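# Move orange T-handle driver from rack into black bowl

## Task

Lift the orange T-handle driver out of the blue tool rack, lay it in the black bowl so that its tip ends up inside the bowl (the handle is allowed to rest across the rim), and release it.

## Robot and tools

Robot: two arms, left_arm and right_arm. The left arm has a five-finger left hand and the right arm has a right hand. In the scene frame the origin sits at table height midway between the nominal bases, +x points out over the table, +z points up, and left_arm is on the +y side. Image left and right do not match these names. Calibrated bases: left_arm at (+0.011, +0.375, +0.022) m, right_arm at (+0.035, -0.243, +0.001) m, both turned almost zero about z. A post stands behind the arms. Loose objects may get nudged now and then.

Hand point: a point fixed to the palm, 0.05 m in front of it and 0.15 m from the wrist face. Its +z runs along straight fingers and +y comes out of the palm. On the right hand +x points away from the thumb; on the left hand +x points toward the thumb. Straight fingertips reach about 0.06 to 0.07 m past the point along +z and lie 0.06 m behind it along -y. A bracket on the little-finger side of the wrist can strike things. Reported positions can be a few cm off. Under load or from friction the hand often rests 1 to 3 cm (sometimes 5 cm) short of the command, usually low, and that alone does not mean a contact.

Row layout (used by execute_actions and move): one list of 28 numbers covering both arms, each in [-1, 1]. Numbers 1-6: left_arm dx, dy, dz, rx, ry, rz. 7-12: left hand motors little, ring, middle, index, thumb_bend, thumb_turn. 13-14: left force_limit, speed. 15-28: the same fourteen for right_arm and its hand. The pose numbers are offsets, not poses: they are measured from that arm's Hand target as it stood when the action or move began, along scene-frame axes, and the arm rotates about its Hand target position. Scale: 1.0 equals 0.6 m or 180 degrees; rx, ry, rz form one rotation vector. Sending 0 for all six asks nothing new of that arm. Hand motor numbers are absolute targets: +1 open/straight, -1 closed; thumb_turn -1 puts the thumb in front of the palm opposite the fingers, +1 beside the palm. force_limit maps -1..+1 to about 0..10 N at the fingertip (0..15 N for the two thumb motors); speed rises from near zero at -1 to full at +0.48 and stays full above. Use -0.94 or lower for a gentle close. There is no 'no change' value: to keep a hand as is, resend the eight hand numbers from the last row executed for it (or, before any, its hand_measured plus hand_force_limit and hand_speed). Resending the same numbers keeps a grip; to grip harder, raise force_limit and send a target more closed than hand_measured; to loosen, send one more open.

Grasping: with the thumb turned in front, the hand wraps objects roughly 0.035 to 0.065 m thick and handles down to about 0.025 m; thumb tip against the index pad can pinch a light object.

execute_actions(actions, cameras): actions is a list of actions; each action is up to 15 rows, one per 1/30 s step, and a short action repeats its final row to step 15. Every row counts from the start pose of that action, so repeating an offset moves further. The orientation command is clipped to within 40 degrees of the measured one each step. If a hand rests short, resend the missing distance. Empty actions returns camera images.

move(target, speed, blend, blocking, cameras): drives each hand point in a straight line toward the offset in target (one 28-number row, or up to 15 rows all measured from the same starting Hand targets, not chained). speed is m/s, 0.002 to 4.3, default 0.25 (turns at twice that in rad/s). blend in m rounds corners; 0 stops at each. Paths do not avoid obstacles or the other arm; all finish together, capped at 10 s. Hand numbers of a later row are applied on arrival there. blocking=false returns after about 0.5 s while the move continues. The result adds a 'move:' line: done, off_target, moving, held, fault, and limits such as paced or held.

wait(seconds, 0 to 3600): lets time pass without new commands. stop: brakes a running move. zoom_image(camera, region [x0,y0,x1,y1], at most 504 by 504): enlarges part of a latest image. show_instructions: shows the reference pages. finished_scene: ends the scene for good; the driver must stay in place afterwards with no robot help.

Cameras (504x504 each): cam_head_left, cam_head_right, cam_high, cam_low, cam_left_wrist, cam_right_wrist; calibration is given per camera and may be off by several mm.

Results: end_effector_position (m) and end_effector_quat_wxyz in the scene frame, Hand target (the base for next offsets), joint positions, velocities and torques, and per hand hand_measured, hand_stopped_by (moving, target, force, stalled, fault), hand_load_n (positive means pushed open; a dropped object shows as load near 0), hand_force_limit, hand_speed. Motor temperatures appear when they change; a MOTOR HOT line warns near 85 °C, and at 100 °C the arm goes limp for 30 to 60 s. Holding loads, stretched arms and pushing into things heat motors.

Avoid: dropping the driver even a few mm, opening on a moving part, fast contacts, pressing past contact, hitting fixed or heavy items, anything leaving the table, clashing the two arms or closing one hand on the other, overloading fingers, and any arm stop. Back off from a push by commanding a target behind the hand point.

Each tool is called as a command line: name --argument value for each argument, lists and objects as JSON in quotes; but a table of rows of numbers goes row by row, as --pt "numbers of a row", without its own name.

Reference images:

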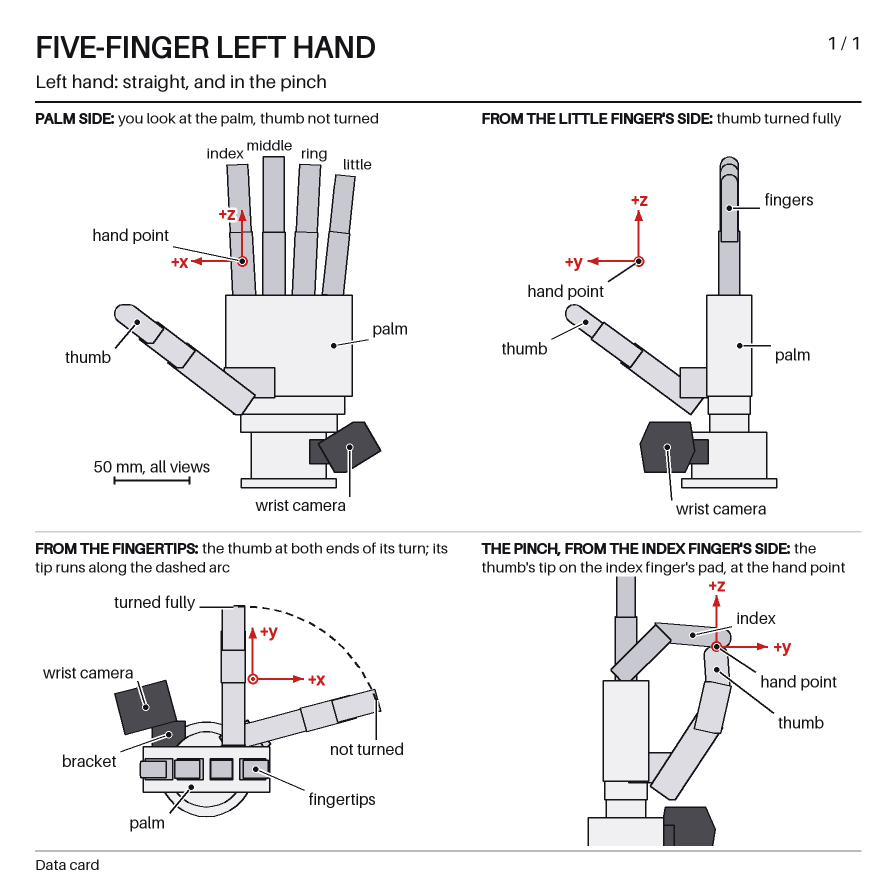

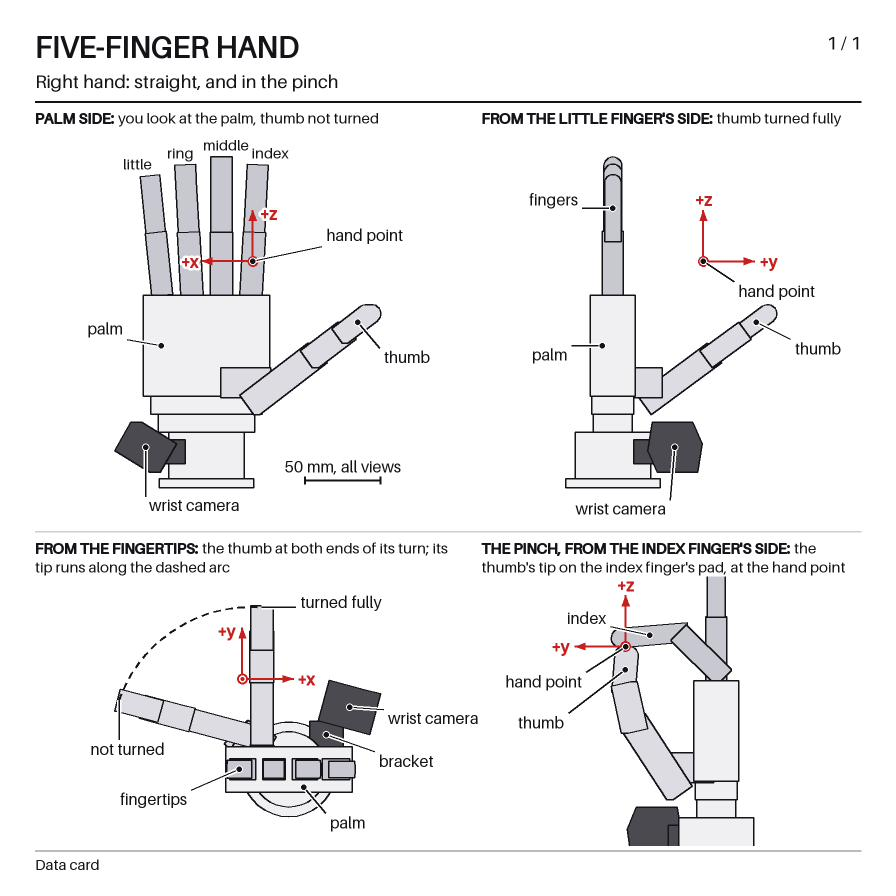

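## Session

execute_actions --actions '[]'

Scene clock: 0.00 s.
left_arm: end_effector_position=(+0.5746, +0.1951, +0.2589) hand_measured=(+1.000, +1.000, +1.000, +1.000, +1.000, +1.000) hand_load_n=(+0.0, +0.0, +0.0, +0.0, +0.0, +0.0) hand_stopped_by=(target, target, target, target, target, target) hand_force_limit=0.00 hand_speed=-0.80 end_effector_quat_wxyz=(+0.508, +0.859, -0.017, -0.063) | right_arm: end_effector_position=(+0.4599, -0.1321, +0.2338) hand_measured=(+1.000, +1.000, +1.000, +1.000, +1.000, +1.000) hand_load_n=(+0.0, +0.0, +0.0, +0.0, +0.5, +0.0) hand_stopped_by=(target, target, target, target, target, target) hand_force_limit=0.00 hand_speed=-0.80 end_effector_quat_wxyz=(+0.121, +0.897, +0.413, +0.103)
Joint positions: left_arm=[0.01 1.918 1.615 -1.591 1.045 -1.305] | right_arm=[0.516 1.349 1.244 -1.277 0.258 -1.938]
Joint velocities: within noise
Joint torques (N m): no reading
Motor temperatures (°C): left_arm=[27 25 24 27 25 24] | right_arm=[25 25 25 25 28 26]
Heat: left arm: hottest waist 27 °C; right arm: hottest wrist yaw 28 °C.
Hand target: left_arm +0.5789, +0.1953, +0.2597; +0.507, +0.860, -0.019, -0.060 | right_arm +0.4655, -0.1289, +0.2446; +0.120, +0.896, +0.411, +0.116

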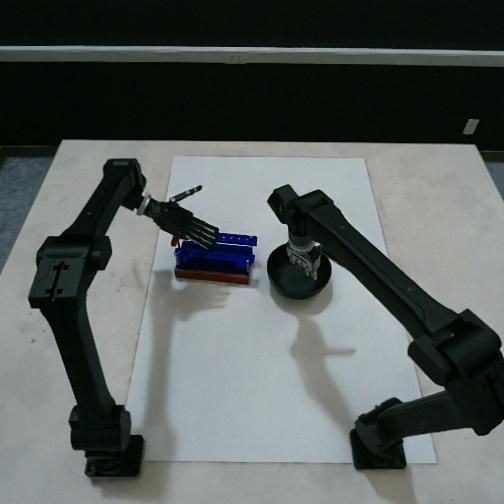

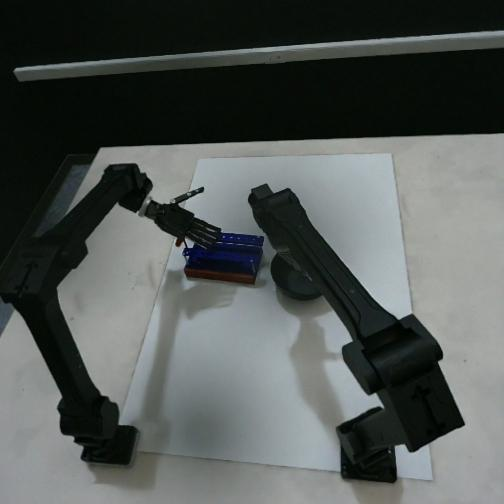

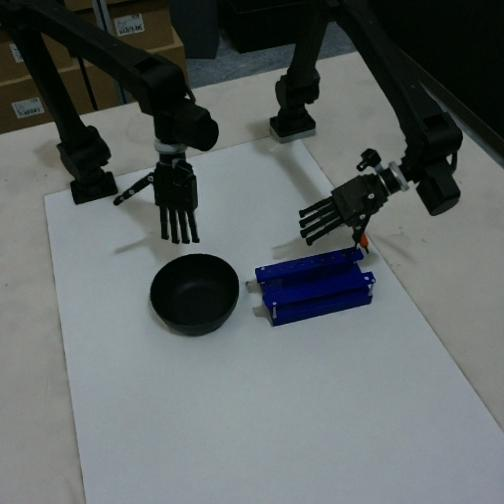

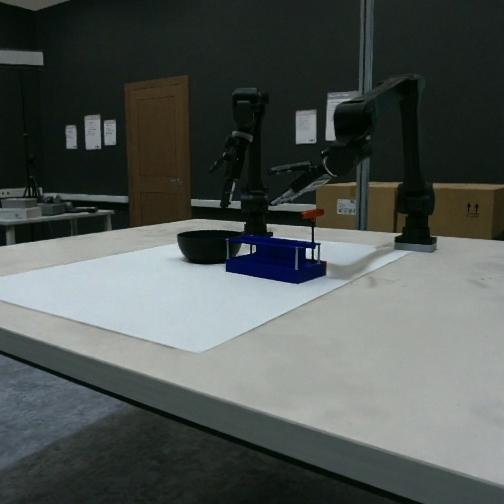

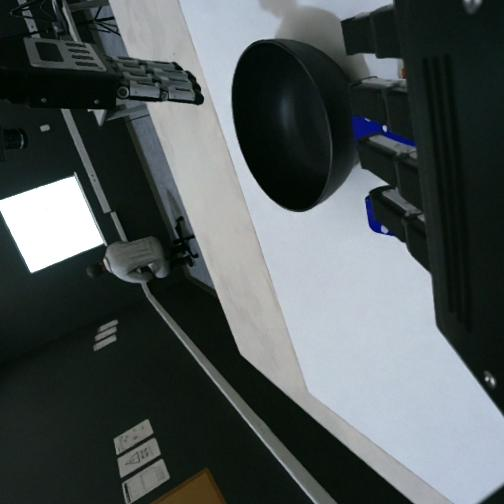

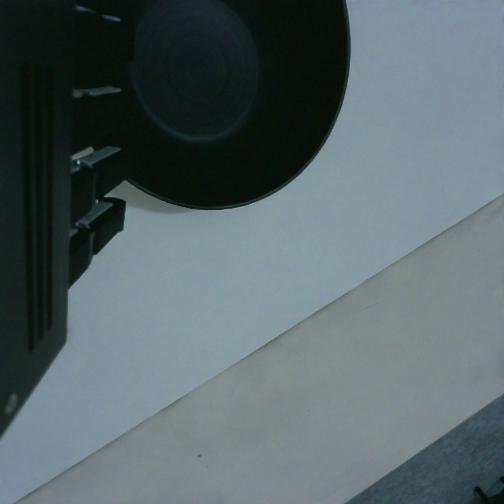

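zoom_image --camera "cam_low" --region '[170, 180, 350, 300]'

zoom_image --camera "cam_high" --region '[230, 210, 410, 340]'

zoom_image --camera "cam_head_left" --region '[140, 170, 350, 310]'

zoom_image --camera "cam_head_right" --region '[140, 170, 350, 310]'

Scaled by 2.800.

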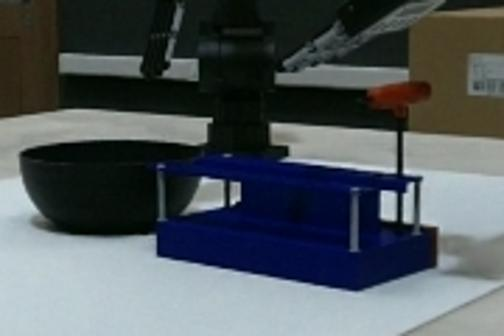

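Scaled by 2.800.

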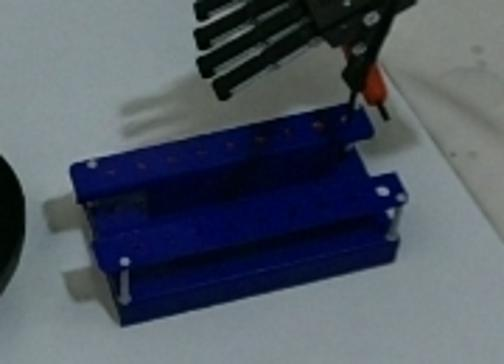

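Scaled by 2.400.

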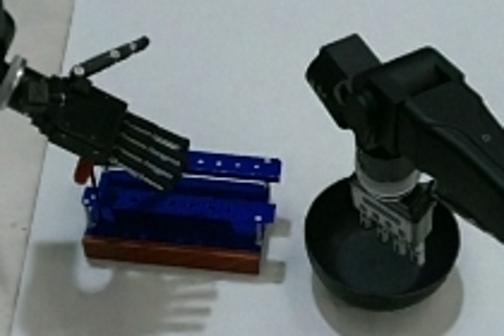

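Scaled by 2.400.

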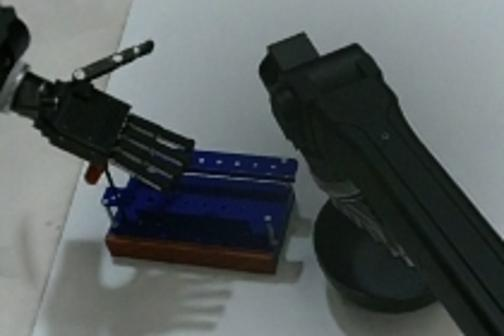

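move --pt "0 0 0.17 0 0 0 1 1 1 1 1 1 0 -0.8 0 0 0.1 0 0 0 1 1 1 1 1 1 0 -0.8" --pt "-0.132 0.225 0.2 0.338 -0.04 0.013 1 1 1 1 1 1 0 -0.8 -0.183 -0.417 0.1 0 0 0 1 1 1 1 1 1 0 -0.8" --blend 0.03 --cameras '["all"]'

Scene clock: 14.20 s.
left_arm: end_effector_position=(+0.4973, +0.3338, +0.3643) hand_measured=(+1.000, +1.000, +1.000, +1.000, +1.000, +1.000) hand_load_n=(+0.0, +0.0, +0.0, +0.0, -0.5, -0.5) hand_stopped_by=(target, target, target, target, target, target) hand_force_limit=0.00 hand_speed=-0.80 end_effector_quat_wxyz=(+0.010, +0.998, +0.004, +0.055) | right_arm: end_effector_position=(+0.3619, -0.3743, +0.3056) hand_measured=(+1.000, +1.000, +1.000, +1.000, +1.000, +1.000) hand_load_n=(+0.5, +0.0, +0.0, +0.0, +0.0, +0.0) hand_stopped_by=(target, target, target, target, target, target) hand_force_limit=0.00 hand_speed=-0.80 end_effector_quat_wxyz=(+0.193, +0.955, +0.213, +0.072)
Joint positions: left_arm=[0.024 1.481 1.721 -1.702 0.025 -1.526] | right_arm=[-0.011 1.048 1.152 -1.437 0.342 -2.058]
Joint torques (N m): left_arm=[-0.5 -9.35 10.29 0.16 -0.06 -0.16] | right_arm=[-2.26 -5.89 7.35 0.23 0.41 -0.16]
Heat: left arm: hottest waist 27 °C; right arm: hottest elbow 28 °C.
Hand target: left_arm +0.4997, +0.3303, +0.3797; +0.002, +1.000, +0.000, +0.000 | right_arm +0.3558, -0.3791, +0.3046; +0.120, +0.896, +0.411, +0.116
Off the commanded pose: left_arm 0.016 m, 6 deg | right_arm 0.008 m, 26 deg.
joint sent to its limit (left arm) — joint 4 (wrist pitch), lower limit. The joint targets are off in orientation, not in position.
joint sent to its limit (right arm) — joint 6 (wrist roll), lower limit. The joint targets are off in orientation, not in position.
move: off_target (left_arm, right_arm)
cam_left_wrist: T_world_to_cam=[[0.27998, 0.95999, 0.00597, -0.45685], [0.82822, -0.24469, 0.50417, -0.4969], [0.48546, -0.13621, -0.86359, 0.22809]] pos_world=[0.42872, 0.34805, 0.45023]
cam_right_wrist: T_world_to_cam=[[0.57186, -0.70006, 0.42766, -0.60197], [-0.81263, -0.41208, 0.4121, 0.02917], [-0.11227, -0.58319, -0.80454, 0.17747]] pos_world=[0.38788, -0.30589, 0.3882]

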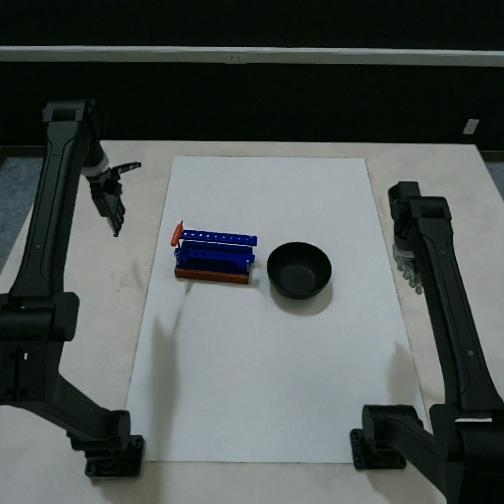

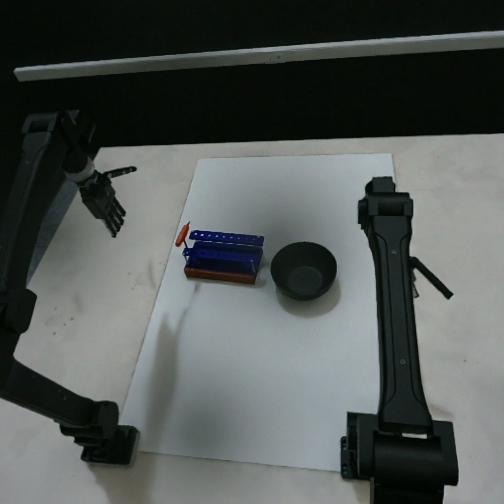

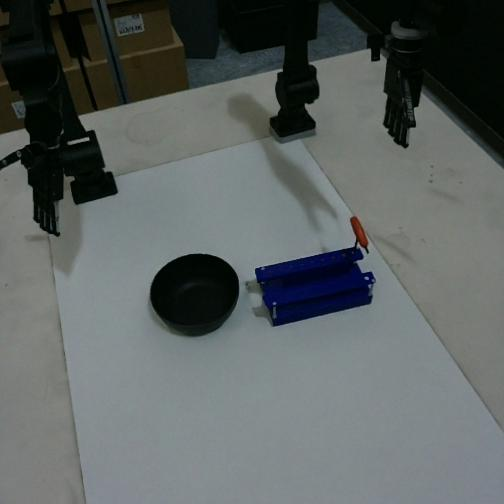

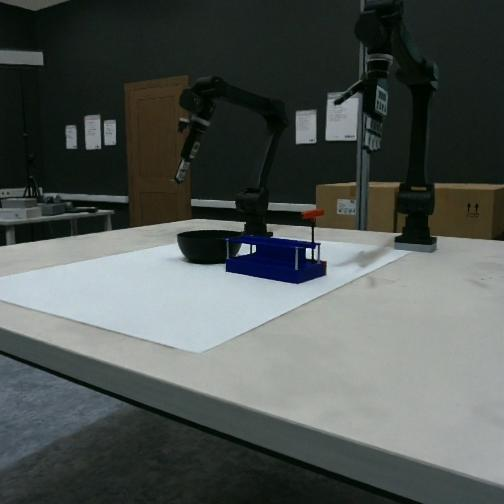

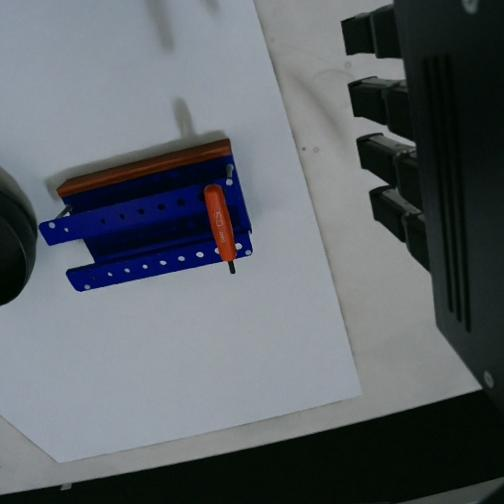

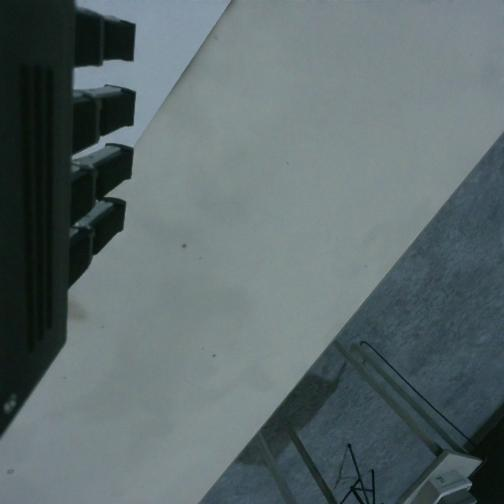

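zoom_image --camera "cam_left_wrist" --region '[30, 120, 280, 310]'

zoom_image --camera "cam_low" --region '[170, 190, 350, 300]'

zoom_image --camera "cam_high" --region '[230, 200, 410, 340]'

zoom_image --camera "cam_head_left" --region '[160, 210, 270, 300]'

zoom_image --camera "cam_head_right" --region '[160, 210, 270, 300]'

Scaled by 2.016.

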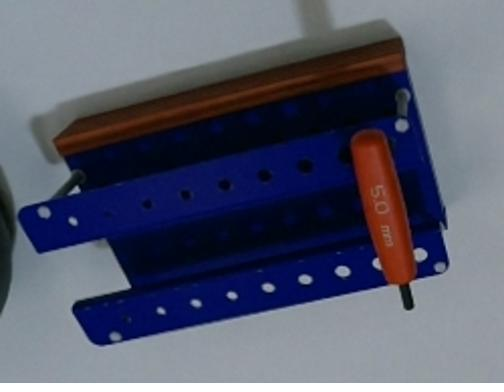

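Scaled by 2.800.

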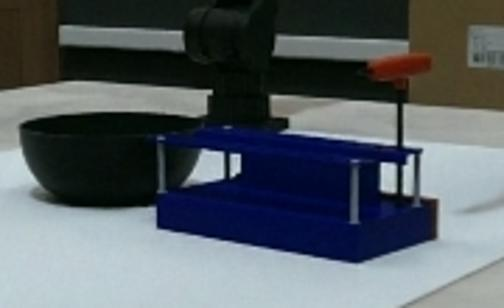

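Scaled by 2.800.

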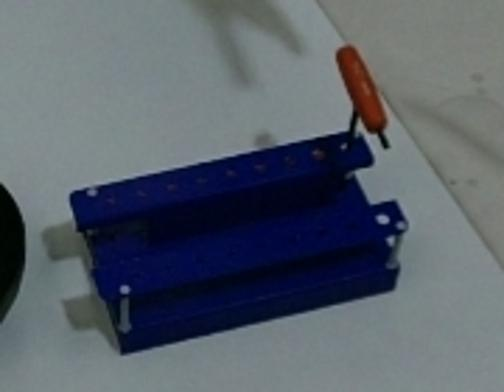

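Scaled by 4.582.

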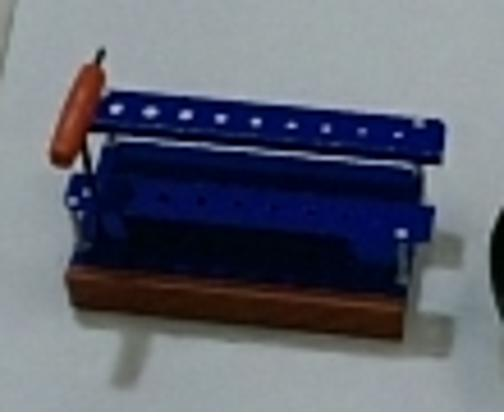

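Scaled by 4.582.

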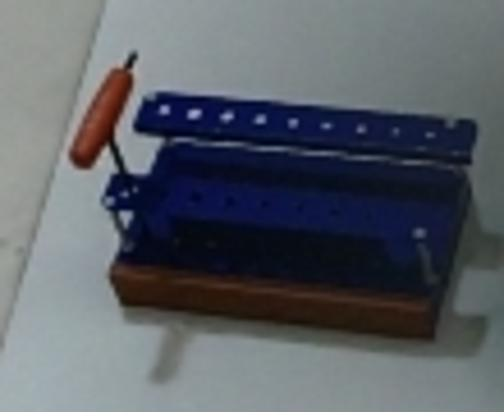

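move --pt "0.03 0 0 0 0 -0.5 1 1 1 1 1 1 0 -0.8 0 0 0 0 0 0 1 1 1 1 1 1 0 -0.8" --pt "0.087 -0.063 -0.167 0.0336 0.4805 0.832 1 1 1 1 1 1 0 -0.8 0 0 0 0 0 0 1 1 1 1 1 1 0 -0.8" --blend '[0.03,0]' --speed 0.3 --cameras '["all"]'

Scene clock: 43.97 s.
left_arm: end_effector_position=(+0.5521, +0.2873, +0.2931) hand_measured=(+1.000, +1.000, +1.000, +1.000, +1.000, +1.000) hand_load_n=(+0.0, +0.0, +0.0, +0.0, +0.5, +0.0) hand_stopped_by=(target, target, target, target, target, target) hand_force_limit=0.00 hand_speed=-0.80 end_effector_quat_wxyz=(+0.038, +0.037, +0.873, -0.484) | right_arm: end_effector_position=(+0.3619, -0.3743, +0.3056) hand_measured=(+1.000, +1.000, +1.000, +1.000, +1.000, +1.000) hand_load_n=(+0.0, +0.5, +0.0, +0.0, +0.0, +0.0) hand_stopped_by=(target, target, target, target, target, target) hand_force_limit=0.00 hand_speed=-0.80 end_effector_quat_wxyz=(+0.193, +0.955, +0.213, +0.072)
Joint positions: left_arm=[0.051 1.833 1.892 -1.702 1.012 1.776] | right_arm=[-0.011 1.048 1.152 -1.437 0.342 -2.058]
Joint torques (N m): left_arm=[0.97 -12.69 7.25 -0.16 0.92 0.07] | right_arm=[-2.67 -5.19 7.43 0.24 0.35 -0.19]
Motor temperatures (°C): left_arm=[27 27 31 27 25 24] | right_arm=[24 25 28 25 29 26]
Heat: left arm: hottest elbow 31 °C; right arm: hottest wrist yaw 29 °C.
Hand target: left_arm +0.5519, +0.2924, +0.2797; -0.035, +0.061, +0.865, -0.498 | right_arm +0.3558, -0.3791, +0.3046; +0.120, +0.896, +0.411, +0.116
Off the commanded pose: left_arm 0.015 m, 9 deg | right_arm 0.008 m, 26 deg.
joint sent to its limit (left arm) — joint 4 (wrist pitch), lower limit. The joint targets are off in orientation, not in position.
joint sent to its limit (right arm) — joint 6 (wrist roll), lower limit. The joint targets are off in orientation, not in position.
move: off_target (left_arm)
cam_left_wrist: T_world_to_cam=[[-0.38224, -0.50333, 0.77495, 0.13362], [-0.85723, 0.50628, -0.094, 0.37233], [-0.34503, -0.70024, -0.625, 0.68437]] pos_world=[0.60637, 0.35797, 0.35918]
cam_right_wrist: T_world_to_cam=[[0.57186, -0.70006, 0.42766, -0.60197], [-0.81263, -0.41208, 0.4121, 0.02917], [-0.11227, -0.58319, -0.80454, 0.17747]] pos_world=[0.38788, -0.30589, 0.3882]

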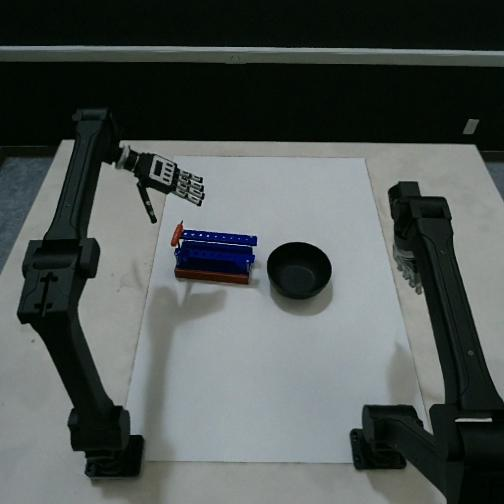

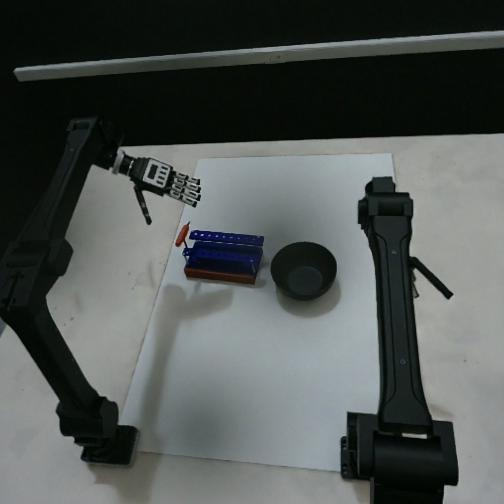

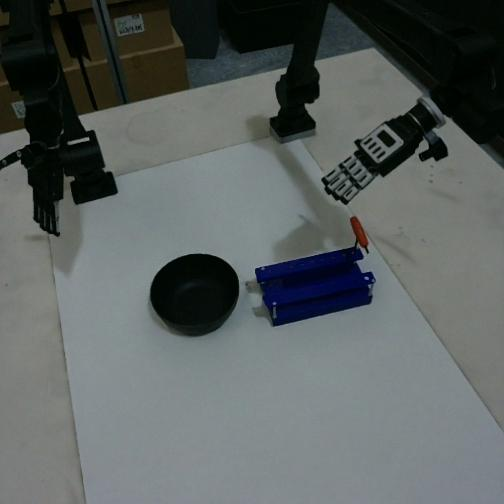

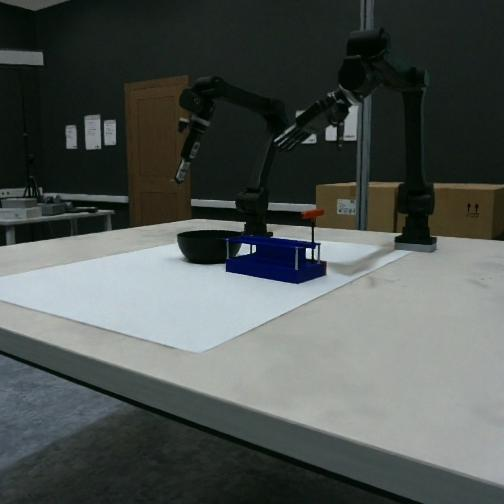

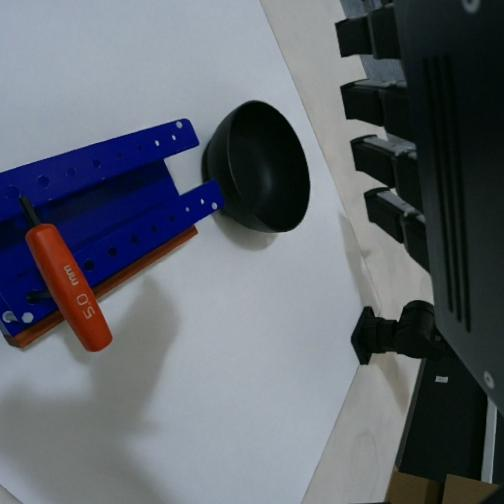

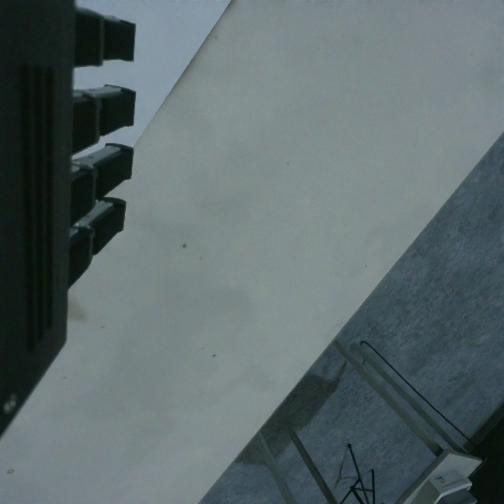

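move --target '[-0.008,0,-0.108,0,0,0,1,1,1,1,1,-1,0,-0.3,0,0,0,0,0,0,1,1,1,1,1,1,0,-0.8]' --speed 0.15 --cameras '["all"]'

Scene clock: 49.87 s.
left_arm: end_effector_position=(+0.5480, +0.2888, +0.2254) hand_measured=(+1.000, +1.000, +1.000, +1.000, +1.000, -1.000) hand_load_n=(+0.0, +0.0, +0.0, +0.0, +0.0, +0.0) hand_stopped_by=(target, target, target, target, target, target) hand_force_limit=0.00 hand_speed=-0.30 end_effector_quat_wxyz=(+0.000, +0.053, +0.870, -0.489) | right_arm: end_effector_position=(+0.3619, -0.3743, +0.3056) hand_measured=(+1.000, +1.000, +1.000, +1.000, +1.000, +1.000) hand_load_n=(-0.5, +0.0, +0.0, +0.0, +0.0, +0.0) hand_stopped_by=(target, target, target, target, target, target) hand_force_limit=0.00 hand_speed=-0.80 end_effector_quat_wxyz=(+0.193, +0.955, +0.213, +0.072)
Joint positions: left_arm=[0.051 1.905 1.81 -1.702 1.007 1.898] | right_arm=[-0.011 1.048 1.152 -1.437 0.342 -2.058]
Joint torques (N m): left_arm=[0.79 -13.39 7.46 -0.4 0.76 0.06] | right_arm=[-2.2 -5.71 7.28 -0.05 0.39 -0.11]
Heat: left arm: hottest elbow 30 °C; right arm: hottest wrist yaw 29 °C.
Hand target: left_arm +0.5471, +0.2924, +0.2147; -0.035, +0.060, +0.865, -0.498 | right_arm +0.3558, -0.3791, +0.3046; +0.120, +0.896, +0.411, +0.116
Off the commanded pose: left_arm 0.011 m, 4 deg | right_arm 0.008 m, 26 deg.
joint sent to its limit (left arm) — joint 4 (wrist pitch), lower limit. The joint targets are off in orientation, not in position.
joint sent to its limit (right arm) — joint 6 (wrist roll), lower limit. The joint targets are off in orientation, not in position.
move: off_target (left_arm)
cam_left_wrist: T_world_to_cam=[[-0.37389, -0.47238, 0.79816, 0.16651], [-0.8263, 0.56051, -0.05534, 0.32032], [-0.42124, -0.68021, -0.5999, 0.67197]] pos_world=[0.60999, 0.35619, 0.28794]
cam_right_wrist: T_world_to_cam=[[0.57186, -0.70006, 0.42766, -0.60197], [-0.81263, -0.41208, 0.4121, 0.02917], [-0.11227, -0.58319, -0.80454, 0.17747]] pos_world=[0.38788, -0.30589, 0.3882]

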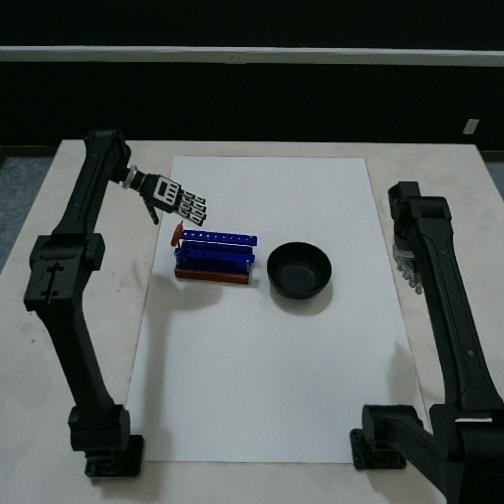

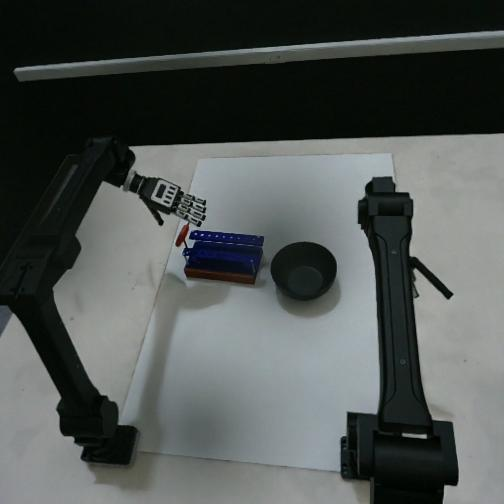

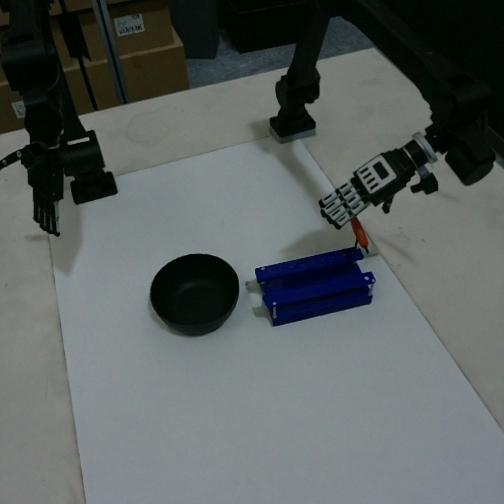

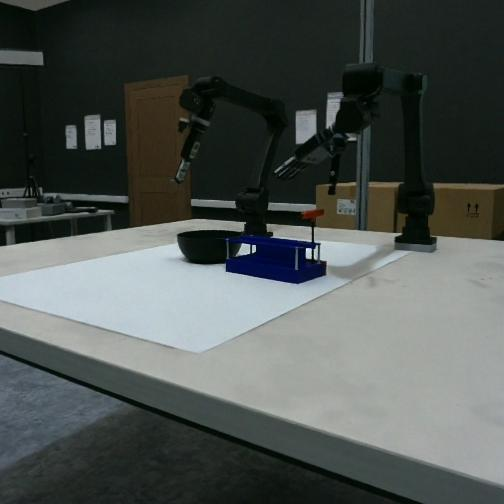

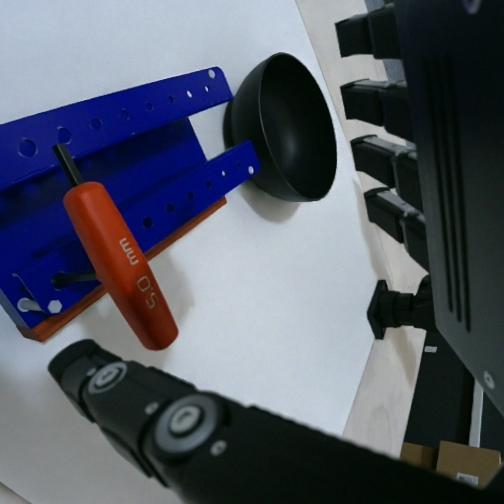

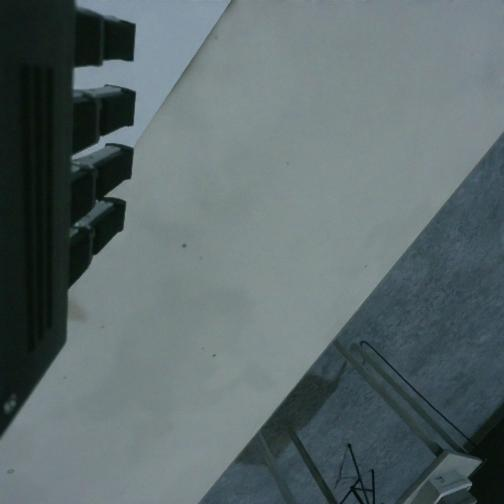

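move --target '[-0.004,0.008,-0.1,0,0,0,1,1,1,1,1,-1,0,-0.3,0,0,0,0,0,0,1,1,1,1,1,1,0,-0.8]' --speed 0.12 --cameras '["cam_left_wrist","cam_low","cam_high"]'

Scene clock: 55.03 s.
left_arm: end_effector_position=(+0.5444, +0.2918, +0.1672) hand_measured=(+1.000, +1.000, +1.000, +1.000, +1.000, -1.000) hand_load_n=(+0.0, +0.0, +0.0, +0.0, +0.0, +0.0) hand_stopped_by=(target, target, target, target, target, target) hand_force_limit=0.00 hand_speed=-0.30 end_effector_quat_wxyz=(-0.029, +0.066, +0.865, -0.497) | right_arm: end_effector_position=(+0.3619, -0.3743, +0.3056) hand_measured=(+1.000, +1.000, +1.000, +1.000, +1.000, +1.000) hand_load_n=(+0.0, +0.0, +0.0, +0.0, +0.0, +0.0) hand_stopped_by=(target, target, target, target, target, target) hand_force_limit=0.00 hand_speed=-0.80 end_effector_quat_wxyz=(+0.193, +0.955, +0.213, +0.072)
Joint positions: left_arm=[0.055 1.985 1.761 -1.702 1.003 2.003] | right_arm=[-0.011 1.048 1.152 -1.437 0.342 -2.058]
Joint torques (N m): left_arm=[1.14 -13.92 7.19 -0.21 0.76 0.05] | right_arm=[-2.26 -5.01 7.27 0.02 0.35 -0.18]
Heat: left arm: hottest elbow 30 °C; right arm: hottest wrist yaw 29 °C.
Hand target: left_arm +0.5448, +0.2972, +0.1549; -0.035, +0.061, +0.865, -0.498 | right_arm +0.3558, -0.3791, +0.3046; +0.120, +0.896, +0.411, +0.116
Off the commanded pose: left_arm 0.014 m, 1 deg | right_arm 0.008 m, 26 deg.
joint sent to its limit (right arm) — joint 6 (wrist roll), lower limit. The joint targets are off in orientation, not in position.
move: off_target (left_arm)
cam_left_wrist: T_world_to_cam=[[-0.36641, -0.44088, 0.81937, 0.19609], [-0.79819, 0.60148, -0.0333, 0.28157], [-0.47816, -0.66622, -0.57229, 0.65984]] pos_world=[0.61211, 0.35669, 0.22632]
Images, in order (width x height): cam_high 504x504, cam_low 504x504, cam_left_wrist 504x504.

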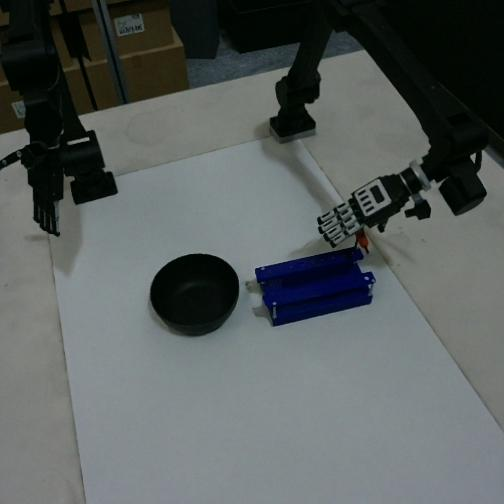

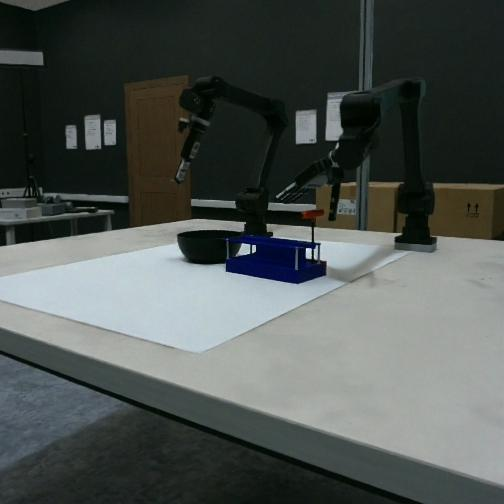

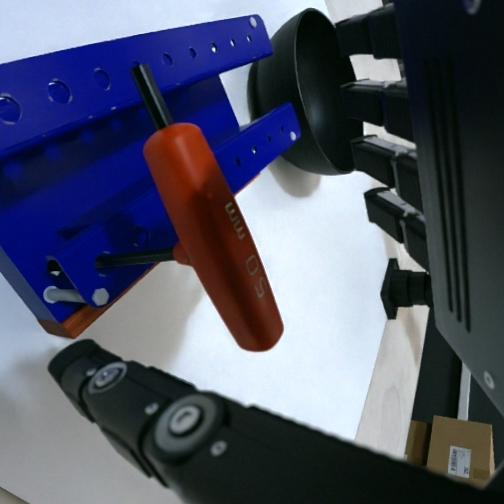

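move --target '[0.0055,0.0065,-0.0305,0,0,0,1,1,1,1,1,-1,0,-0.3,0,0,0,0,0,0,1,1,1,1,1,1,0,-0.8]' --speed 0.08 --cameras '["cam_left_wrist","cam_low","cam_high"]'

Scene clock: 58.97 s.
left_arm: end_effector_position=(+0.5484, +0.2957, +0.1551) hand_measured=(+1.000, +1.000, +1.000, +1.000, +1.000, -1.000) hand_load_n=(+0.0, +0.0, +0.0, +0.0, +0.0, +0.0) hand_stopped_by=(target, target, target, target, target, target) hand_force_limit=0.00 hand_speed=-0.30 end_effector_quat_wxyz=(-0.026, +0.068, +0.865, -0.496) | right_arm: end_effector_position=(+0.3619, -0.3743, +0.3056) hand_measured=(+1.000, +1.000, +1.000, +1.000, +1.000, +1.000) hand_load_n=(+0.0, +0.0, +0.0, +0.0, +0.0, +0.0) hand_stopped_by=(target, target, target, target, target, target) hand_force_limit=0.00 hand_speed=-0.80 end_effector_quat_wxyz=(+0.193, +0.955, +0.213, +0.072)
Joint positions: left_arm=[0.061 2.002 1.757 -1.682 1.001 2.014] | right_arm=[-0.011 1.048 1.152 -1.437 0.342 -2.058]
Joint torques (N m): left_arm=[1.26 -13.27 6.71 0.05 0.74 0.05] | right_arm=[-3.02 -5.25 7.53 0.02 0.35 -0.17]
Heat: left arm: hottest elbow 30 °C; right arm: hottest wrist yaw 29 °C.
Hand target: left_arm +0.5481, +0.3012, +0.1365; -0.035, +0.060, +0.865, -0.498 | right_arm +0.3558, -0.3791, +0.3046; +0.120, +0.896, +0.411, +0.116
Off the commanded pose: left_arm 0.019 m, 1 deg | right_arm 0.008 m, 26 deg.
joint sent to its limit (right arm) — joint 6 (wrist roll), lower limit. The joint targets are off in orientation, not in position.
move: off_target (left_arm)
cam_left_wrist: T_world_to_cam=[[-0.37182, -0.44122, 0.81675, 0.21276], [-0.79797, 0.60147, -0.03834, 0.28269], [-0.47434, -0.666, -0.57572, 0.65577]] pos_world=[0.61574, 0.36059, 0.21461]
Images, in order (width x height): cam_high 504x504, cam_low 504x504, cam_left_wrist 504x504.

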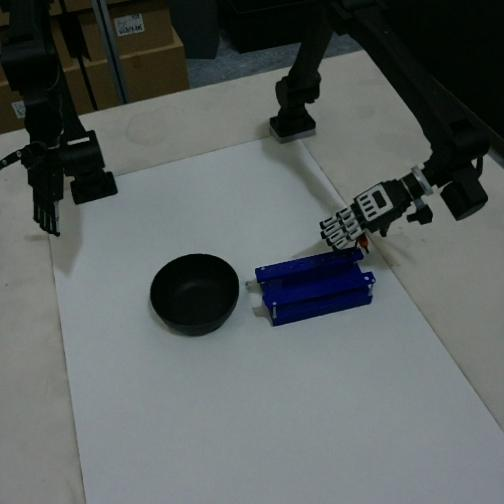

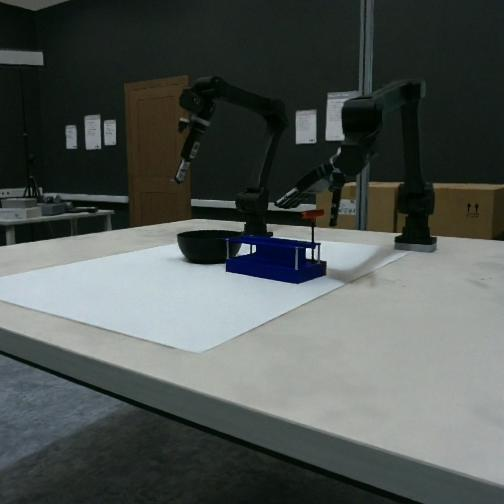

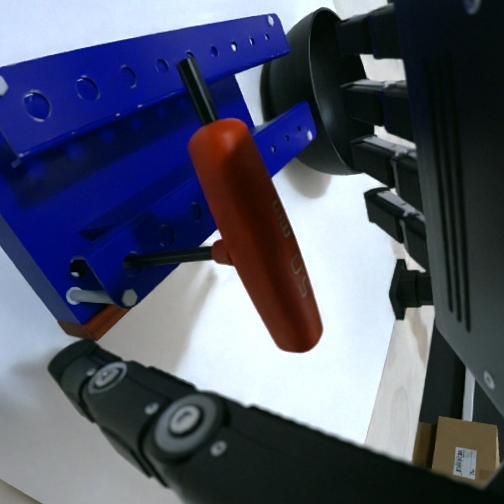

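move --target '[0,0,-0.014,0,0,0,1,1,1,1,1,-1,0,-0.3,0,0,0,0,0,0,1,1,1,1,1,1,0,-0.8]' --speed 0.08 --cameras '["cam_left_wrist"]'

Scene clock: 60.87 s.
left_arm: end_effector_position=(+0.5491, +0.2957, +0.1475) hand_measured=(+1.000, +1.000, +1.000, +1.000, +1.000, -1.000) hand_load_n=(+0.0, +0.0, +0.0, +0.0, +0.0, +0.0) hand_stopped_by=(target, target, target, target, target, target) hand_force_limit=0.00 hand_speed=-0.30 end_effector_quat_wxyz=(-0.025, +0.068, +0.865, -0.496) | right_arm: end_effector_position=(+0.3619, -0.3743, +0.3056) hand_measured=(+1.000, +1.000, +1.000, +1.000, +1.000, +1.000) hand_load_n=(+0.0, +0.0, +0.0, +0.0, +0.0, +0.0) hand_stopped_by=(target, target, target, target, target, target) hand_force_limit=0.00 hand_speed=-0.80 end_effector_quat_wxyz=(+0.193, +0.955, +0.213, +0.072)
Joint positions: left_arm=[0.061 2.008 1.745 -1.664 1.001 2.015] | right_arm=[-0.011 1.048 1.152 -1.437 0.342 -2.058]
Joint torques (N m): left_arm=[1.03 -13.33 6.61 0.05 0.74 0.05] | right_arm=[-2.32 -5.19 7.49 0.1 0.41 -0.12]
Heat: left arm: hottest elbow 30 °C; right arm: hottest wrist yaw 29 °C.
Hand target: left_arm +0.5481, +0.3012, +0.1281; -0.035, +0.061, +0.865, -0.498 | right_arm +0.3558, -0.3791, +0.3046; +0.120, +0.896, +0.411, +0.116
Off the commanded pose: left_arm 0.020 m, 1 deg | right_arm 0.008 m, 26 deg.
joint sent to its limit (right arm) — joint 6 (wrist roll), lower limit. The joint targets are off in orientation, not in position.
move: off_target (left_arm)
cam_left_wrist: T_world_to_cam=[[-0.3741, -0.44111, 0.81576, 0.22057], [-0.79763, 0.6018, -0.04037, 0.2829], [-0.47312, -0.66577, -0.57698, 0.65119]] pos_world=[0.61625, 0.36059, 0.20721]

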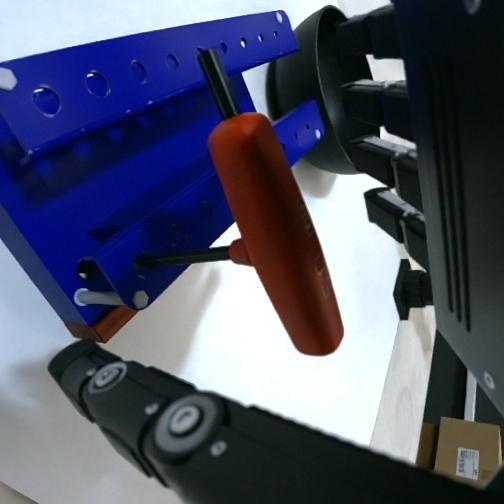

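move --target '[0,0,0,0,0,0,1,0.25,0.25,0.25,0.3,-1,-0.7,-0.5,0,0,0,0,0,0,1,1,1,1,1,1,0,-0.8]' --cameras '["cam_left_wrist","cam_low","cam_head_left"]'

Scene clock: 62.80 s.
left_arm: end_effector_position=(+0.5491, +0.2957, +0.1475) hand_measured=(+1.000, +0.250, +0.250, +0.250, +0.300, -1.000) hand_load_n=(+0.0, +0.0, +0.0, +0.0, +0.0, +0.0) hand_stopped_by=(target, target, target, target, target, target) hand_force_limit=-0.70 hand_speed=-0.50 end_effector_quat_wxyz=(-0.025, +0.068, +0.865, -0.496) | right_arm: end_effector_position=(+0.3619, -0.3743, +0.3056) hand_measured=(+1.000, +1.000, +1.000, +1.000, +1.000, +1.000) hand_load_n=(+0.0, +0.0, +0.0, +0.0, +0.0, +0.0) hand_stopped_by=(target, target, target, target, target, target) hand_force_limit=0.00 hand_speed=-0.80 end_effector_quat_wxyz=(+0.193, +0.955, +0.213, +0.072)
Joint positions: left_arm=[0.061 2.008 1.745 -1.664 1.001 2.015] | right_arm=[-0.011 1.048 1.152 -1.437 0.342 -2.058]
Joint torques (N m): left_arm=[1.26 -13.45 6.68 0.06 0.74 0.06] | right_arm=[-2.2 -5.77 7.42 0.05 0.36 -0.21]
Heat: left arm: hottest elbow 29 °C; right arm: hottest wrist yaw 29 °C.
Hand target: left_arm +0.5481, +0.3012, +0.1281; -0.035, +0.060, +0.865, -0.498 | right_arm +0.3558, -0.3791, +0.3046; +0.120, +0.896, +0.411, +0.116
Off the commanded pose: left_arm 0.020 m, 1 deg | right_arm 0.008 m, 26 deg.
joint sent to its limit (right arm) — joint 6 (wrist roll), lower limit. The joint targets are off in orientation, not in position.
move: done
cam_left_wrist: T_world_to_cam=[[-0.3741, -0.44111, 0.81576, 0.22057], [-0.79763, 0.6018, -0.04037, 0.2829], [-0.47312, -0.66577, -0.57698, 0.65119]] pos_world=[0.61625, 0.36059, 0.20721]
Images, in order (width x height): cam_head_left 504x504, cam_low 504x504, cam_left_wrist 504x504.

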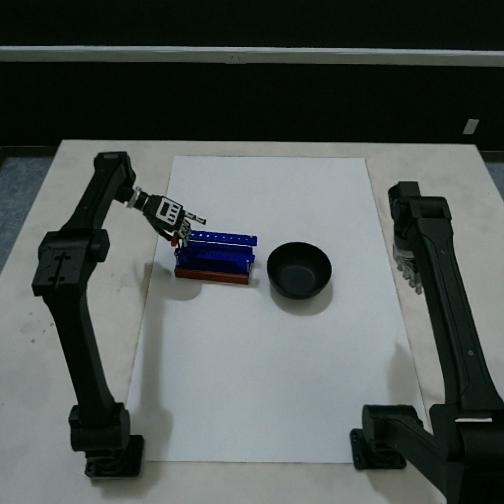

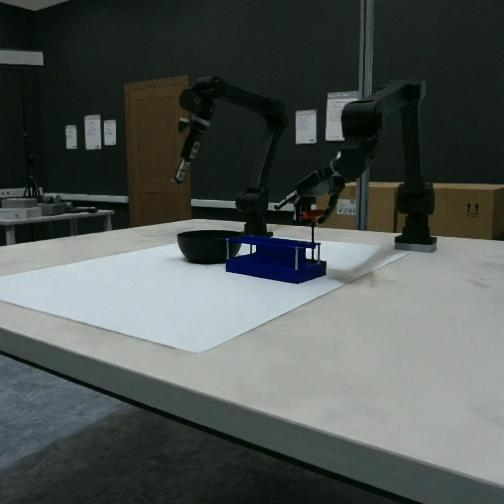

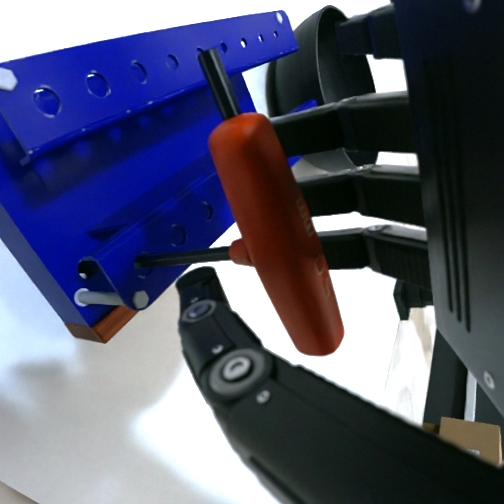

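zoom_image --camera "cam_low" --region '[260, 170, 370, 270]'

zoom_image --camera "cam_left_wrist" --region '[130, 50, 430, 380]'

Scaled by 4.582.

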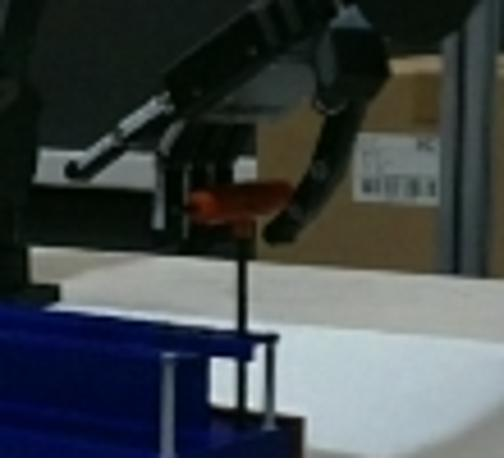

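Scaled by 1.527.

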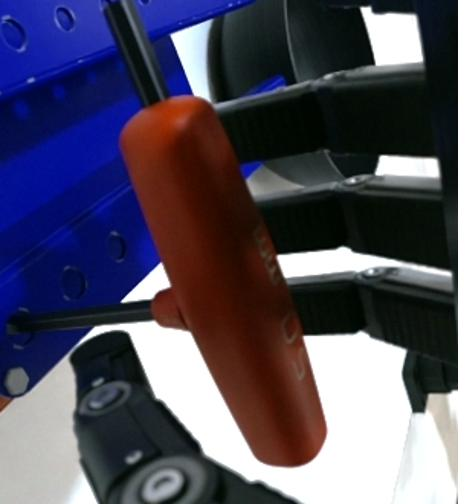

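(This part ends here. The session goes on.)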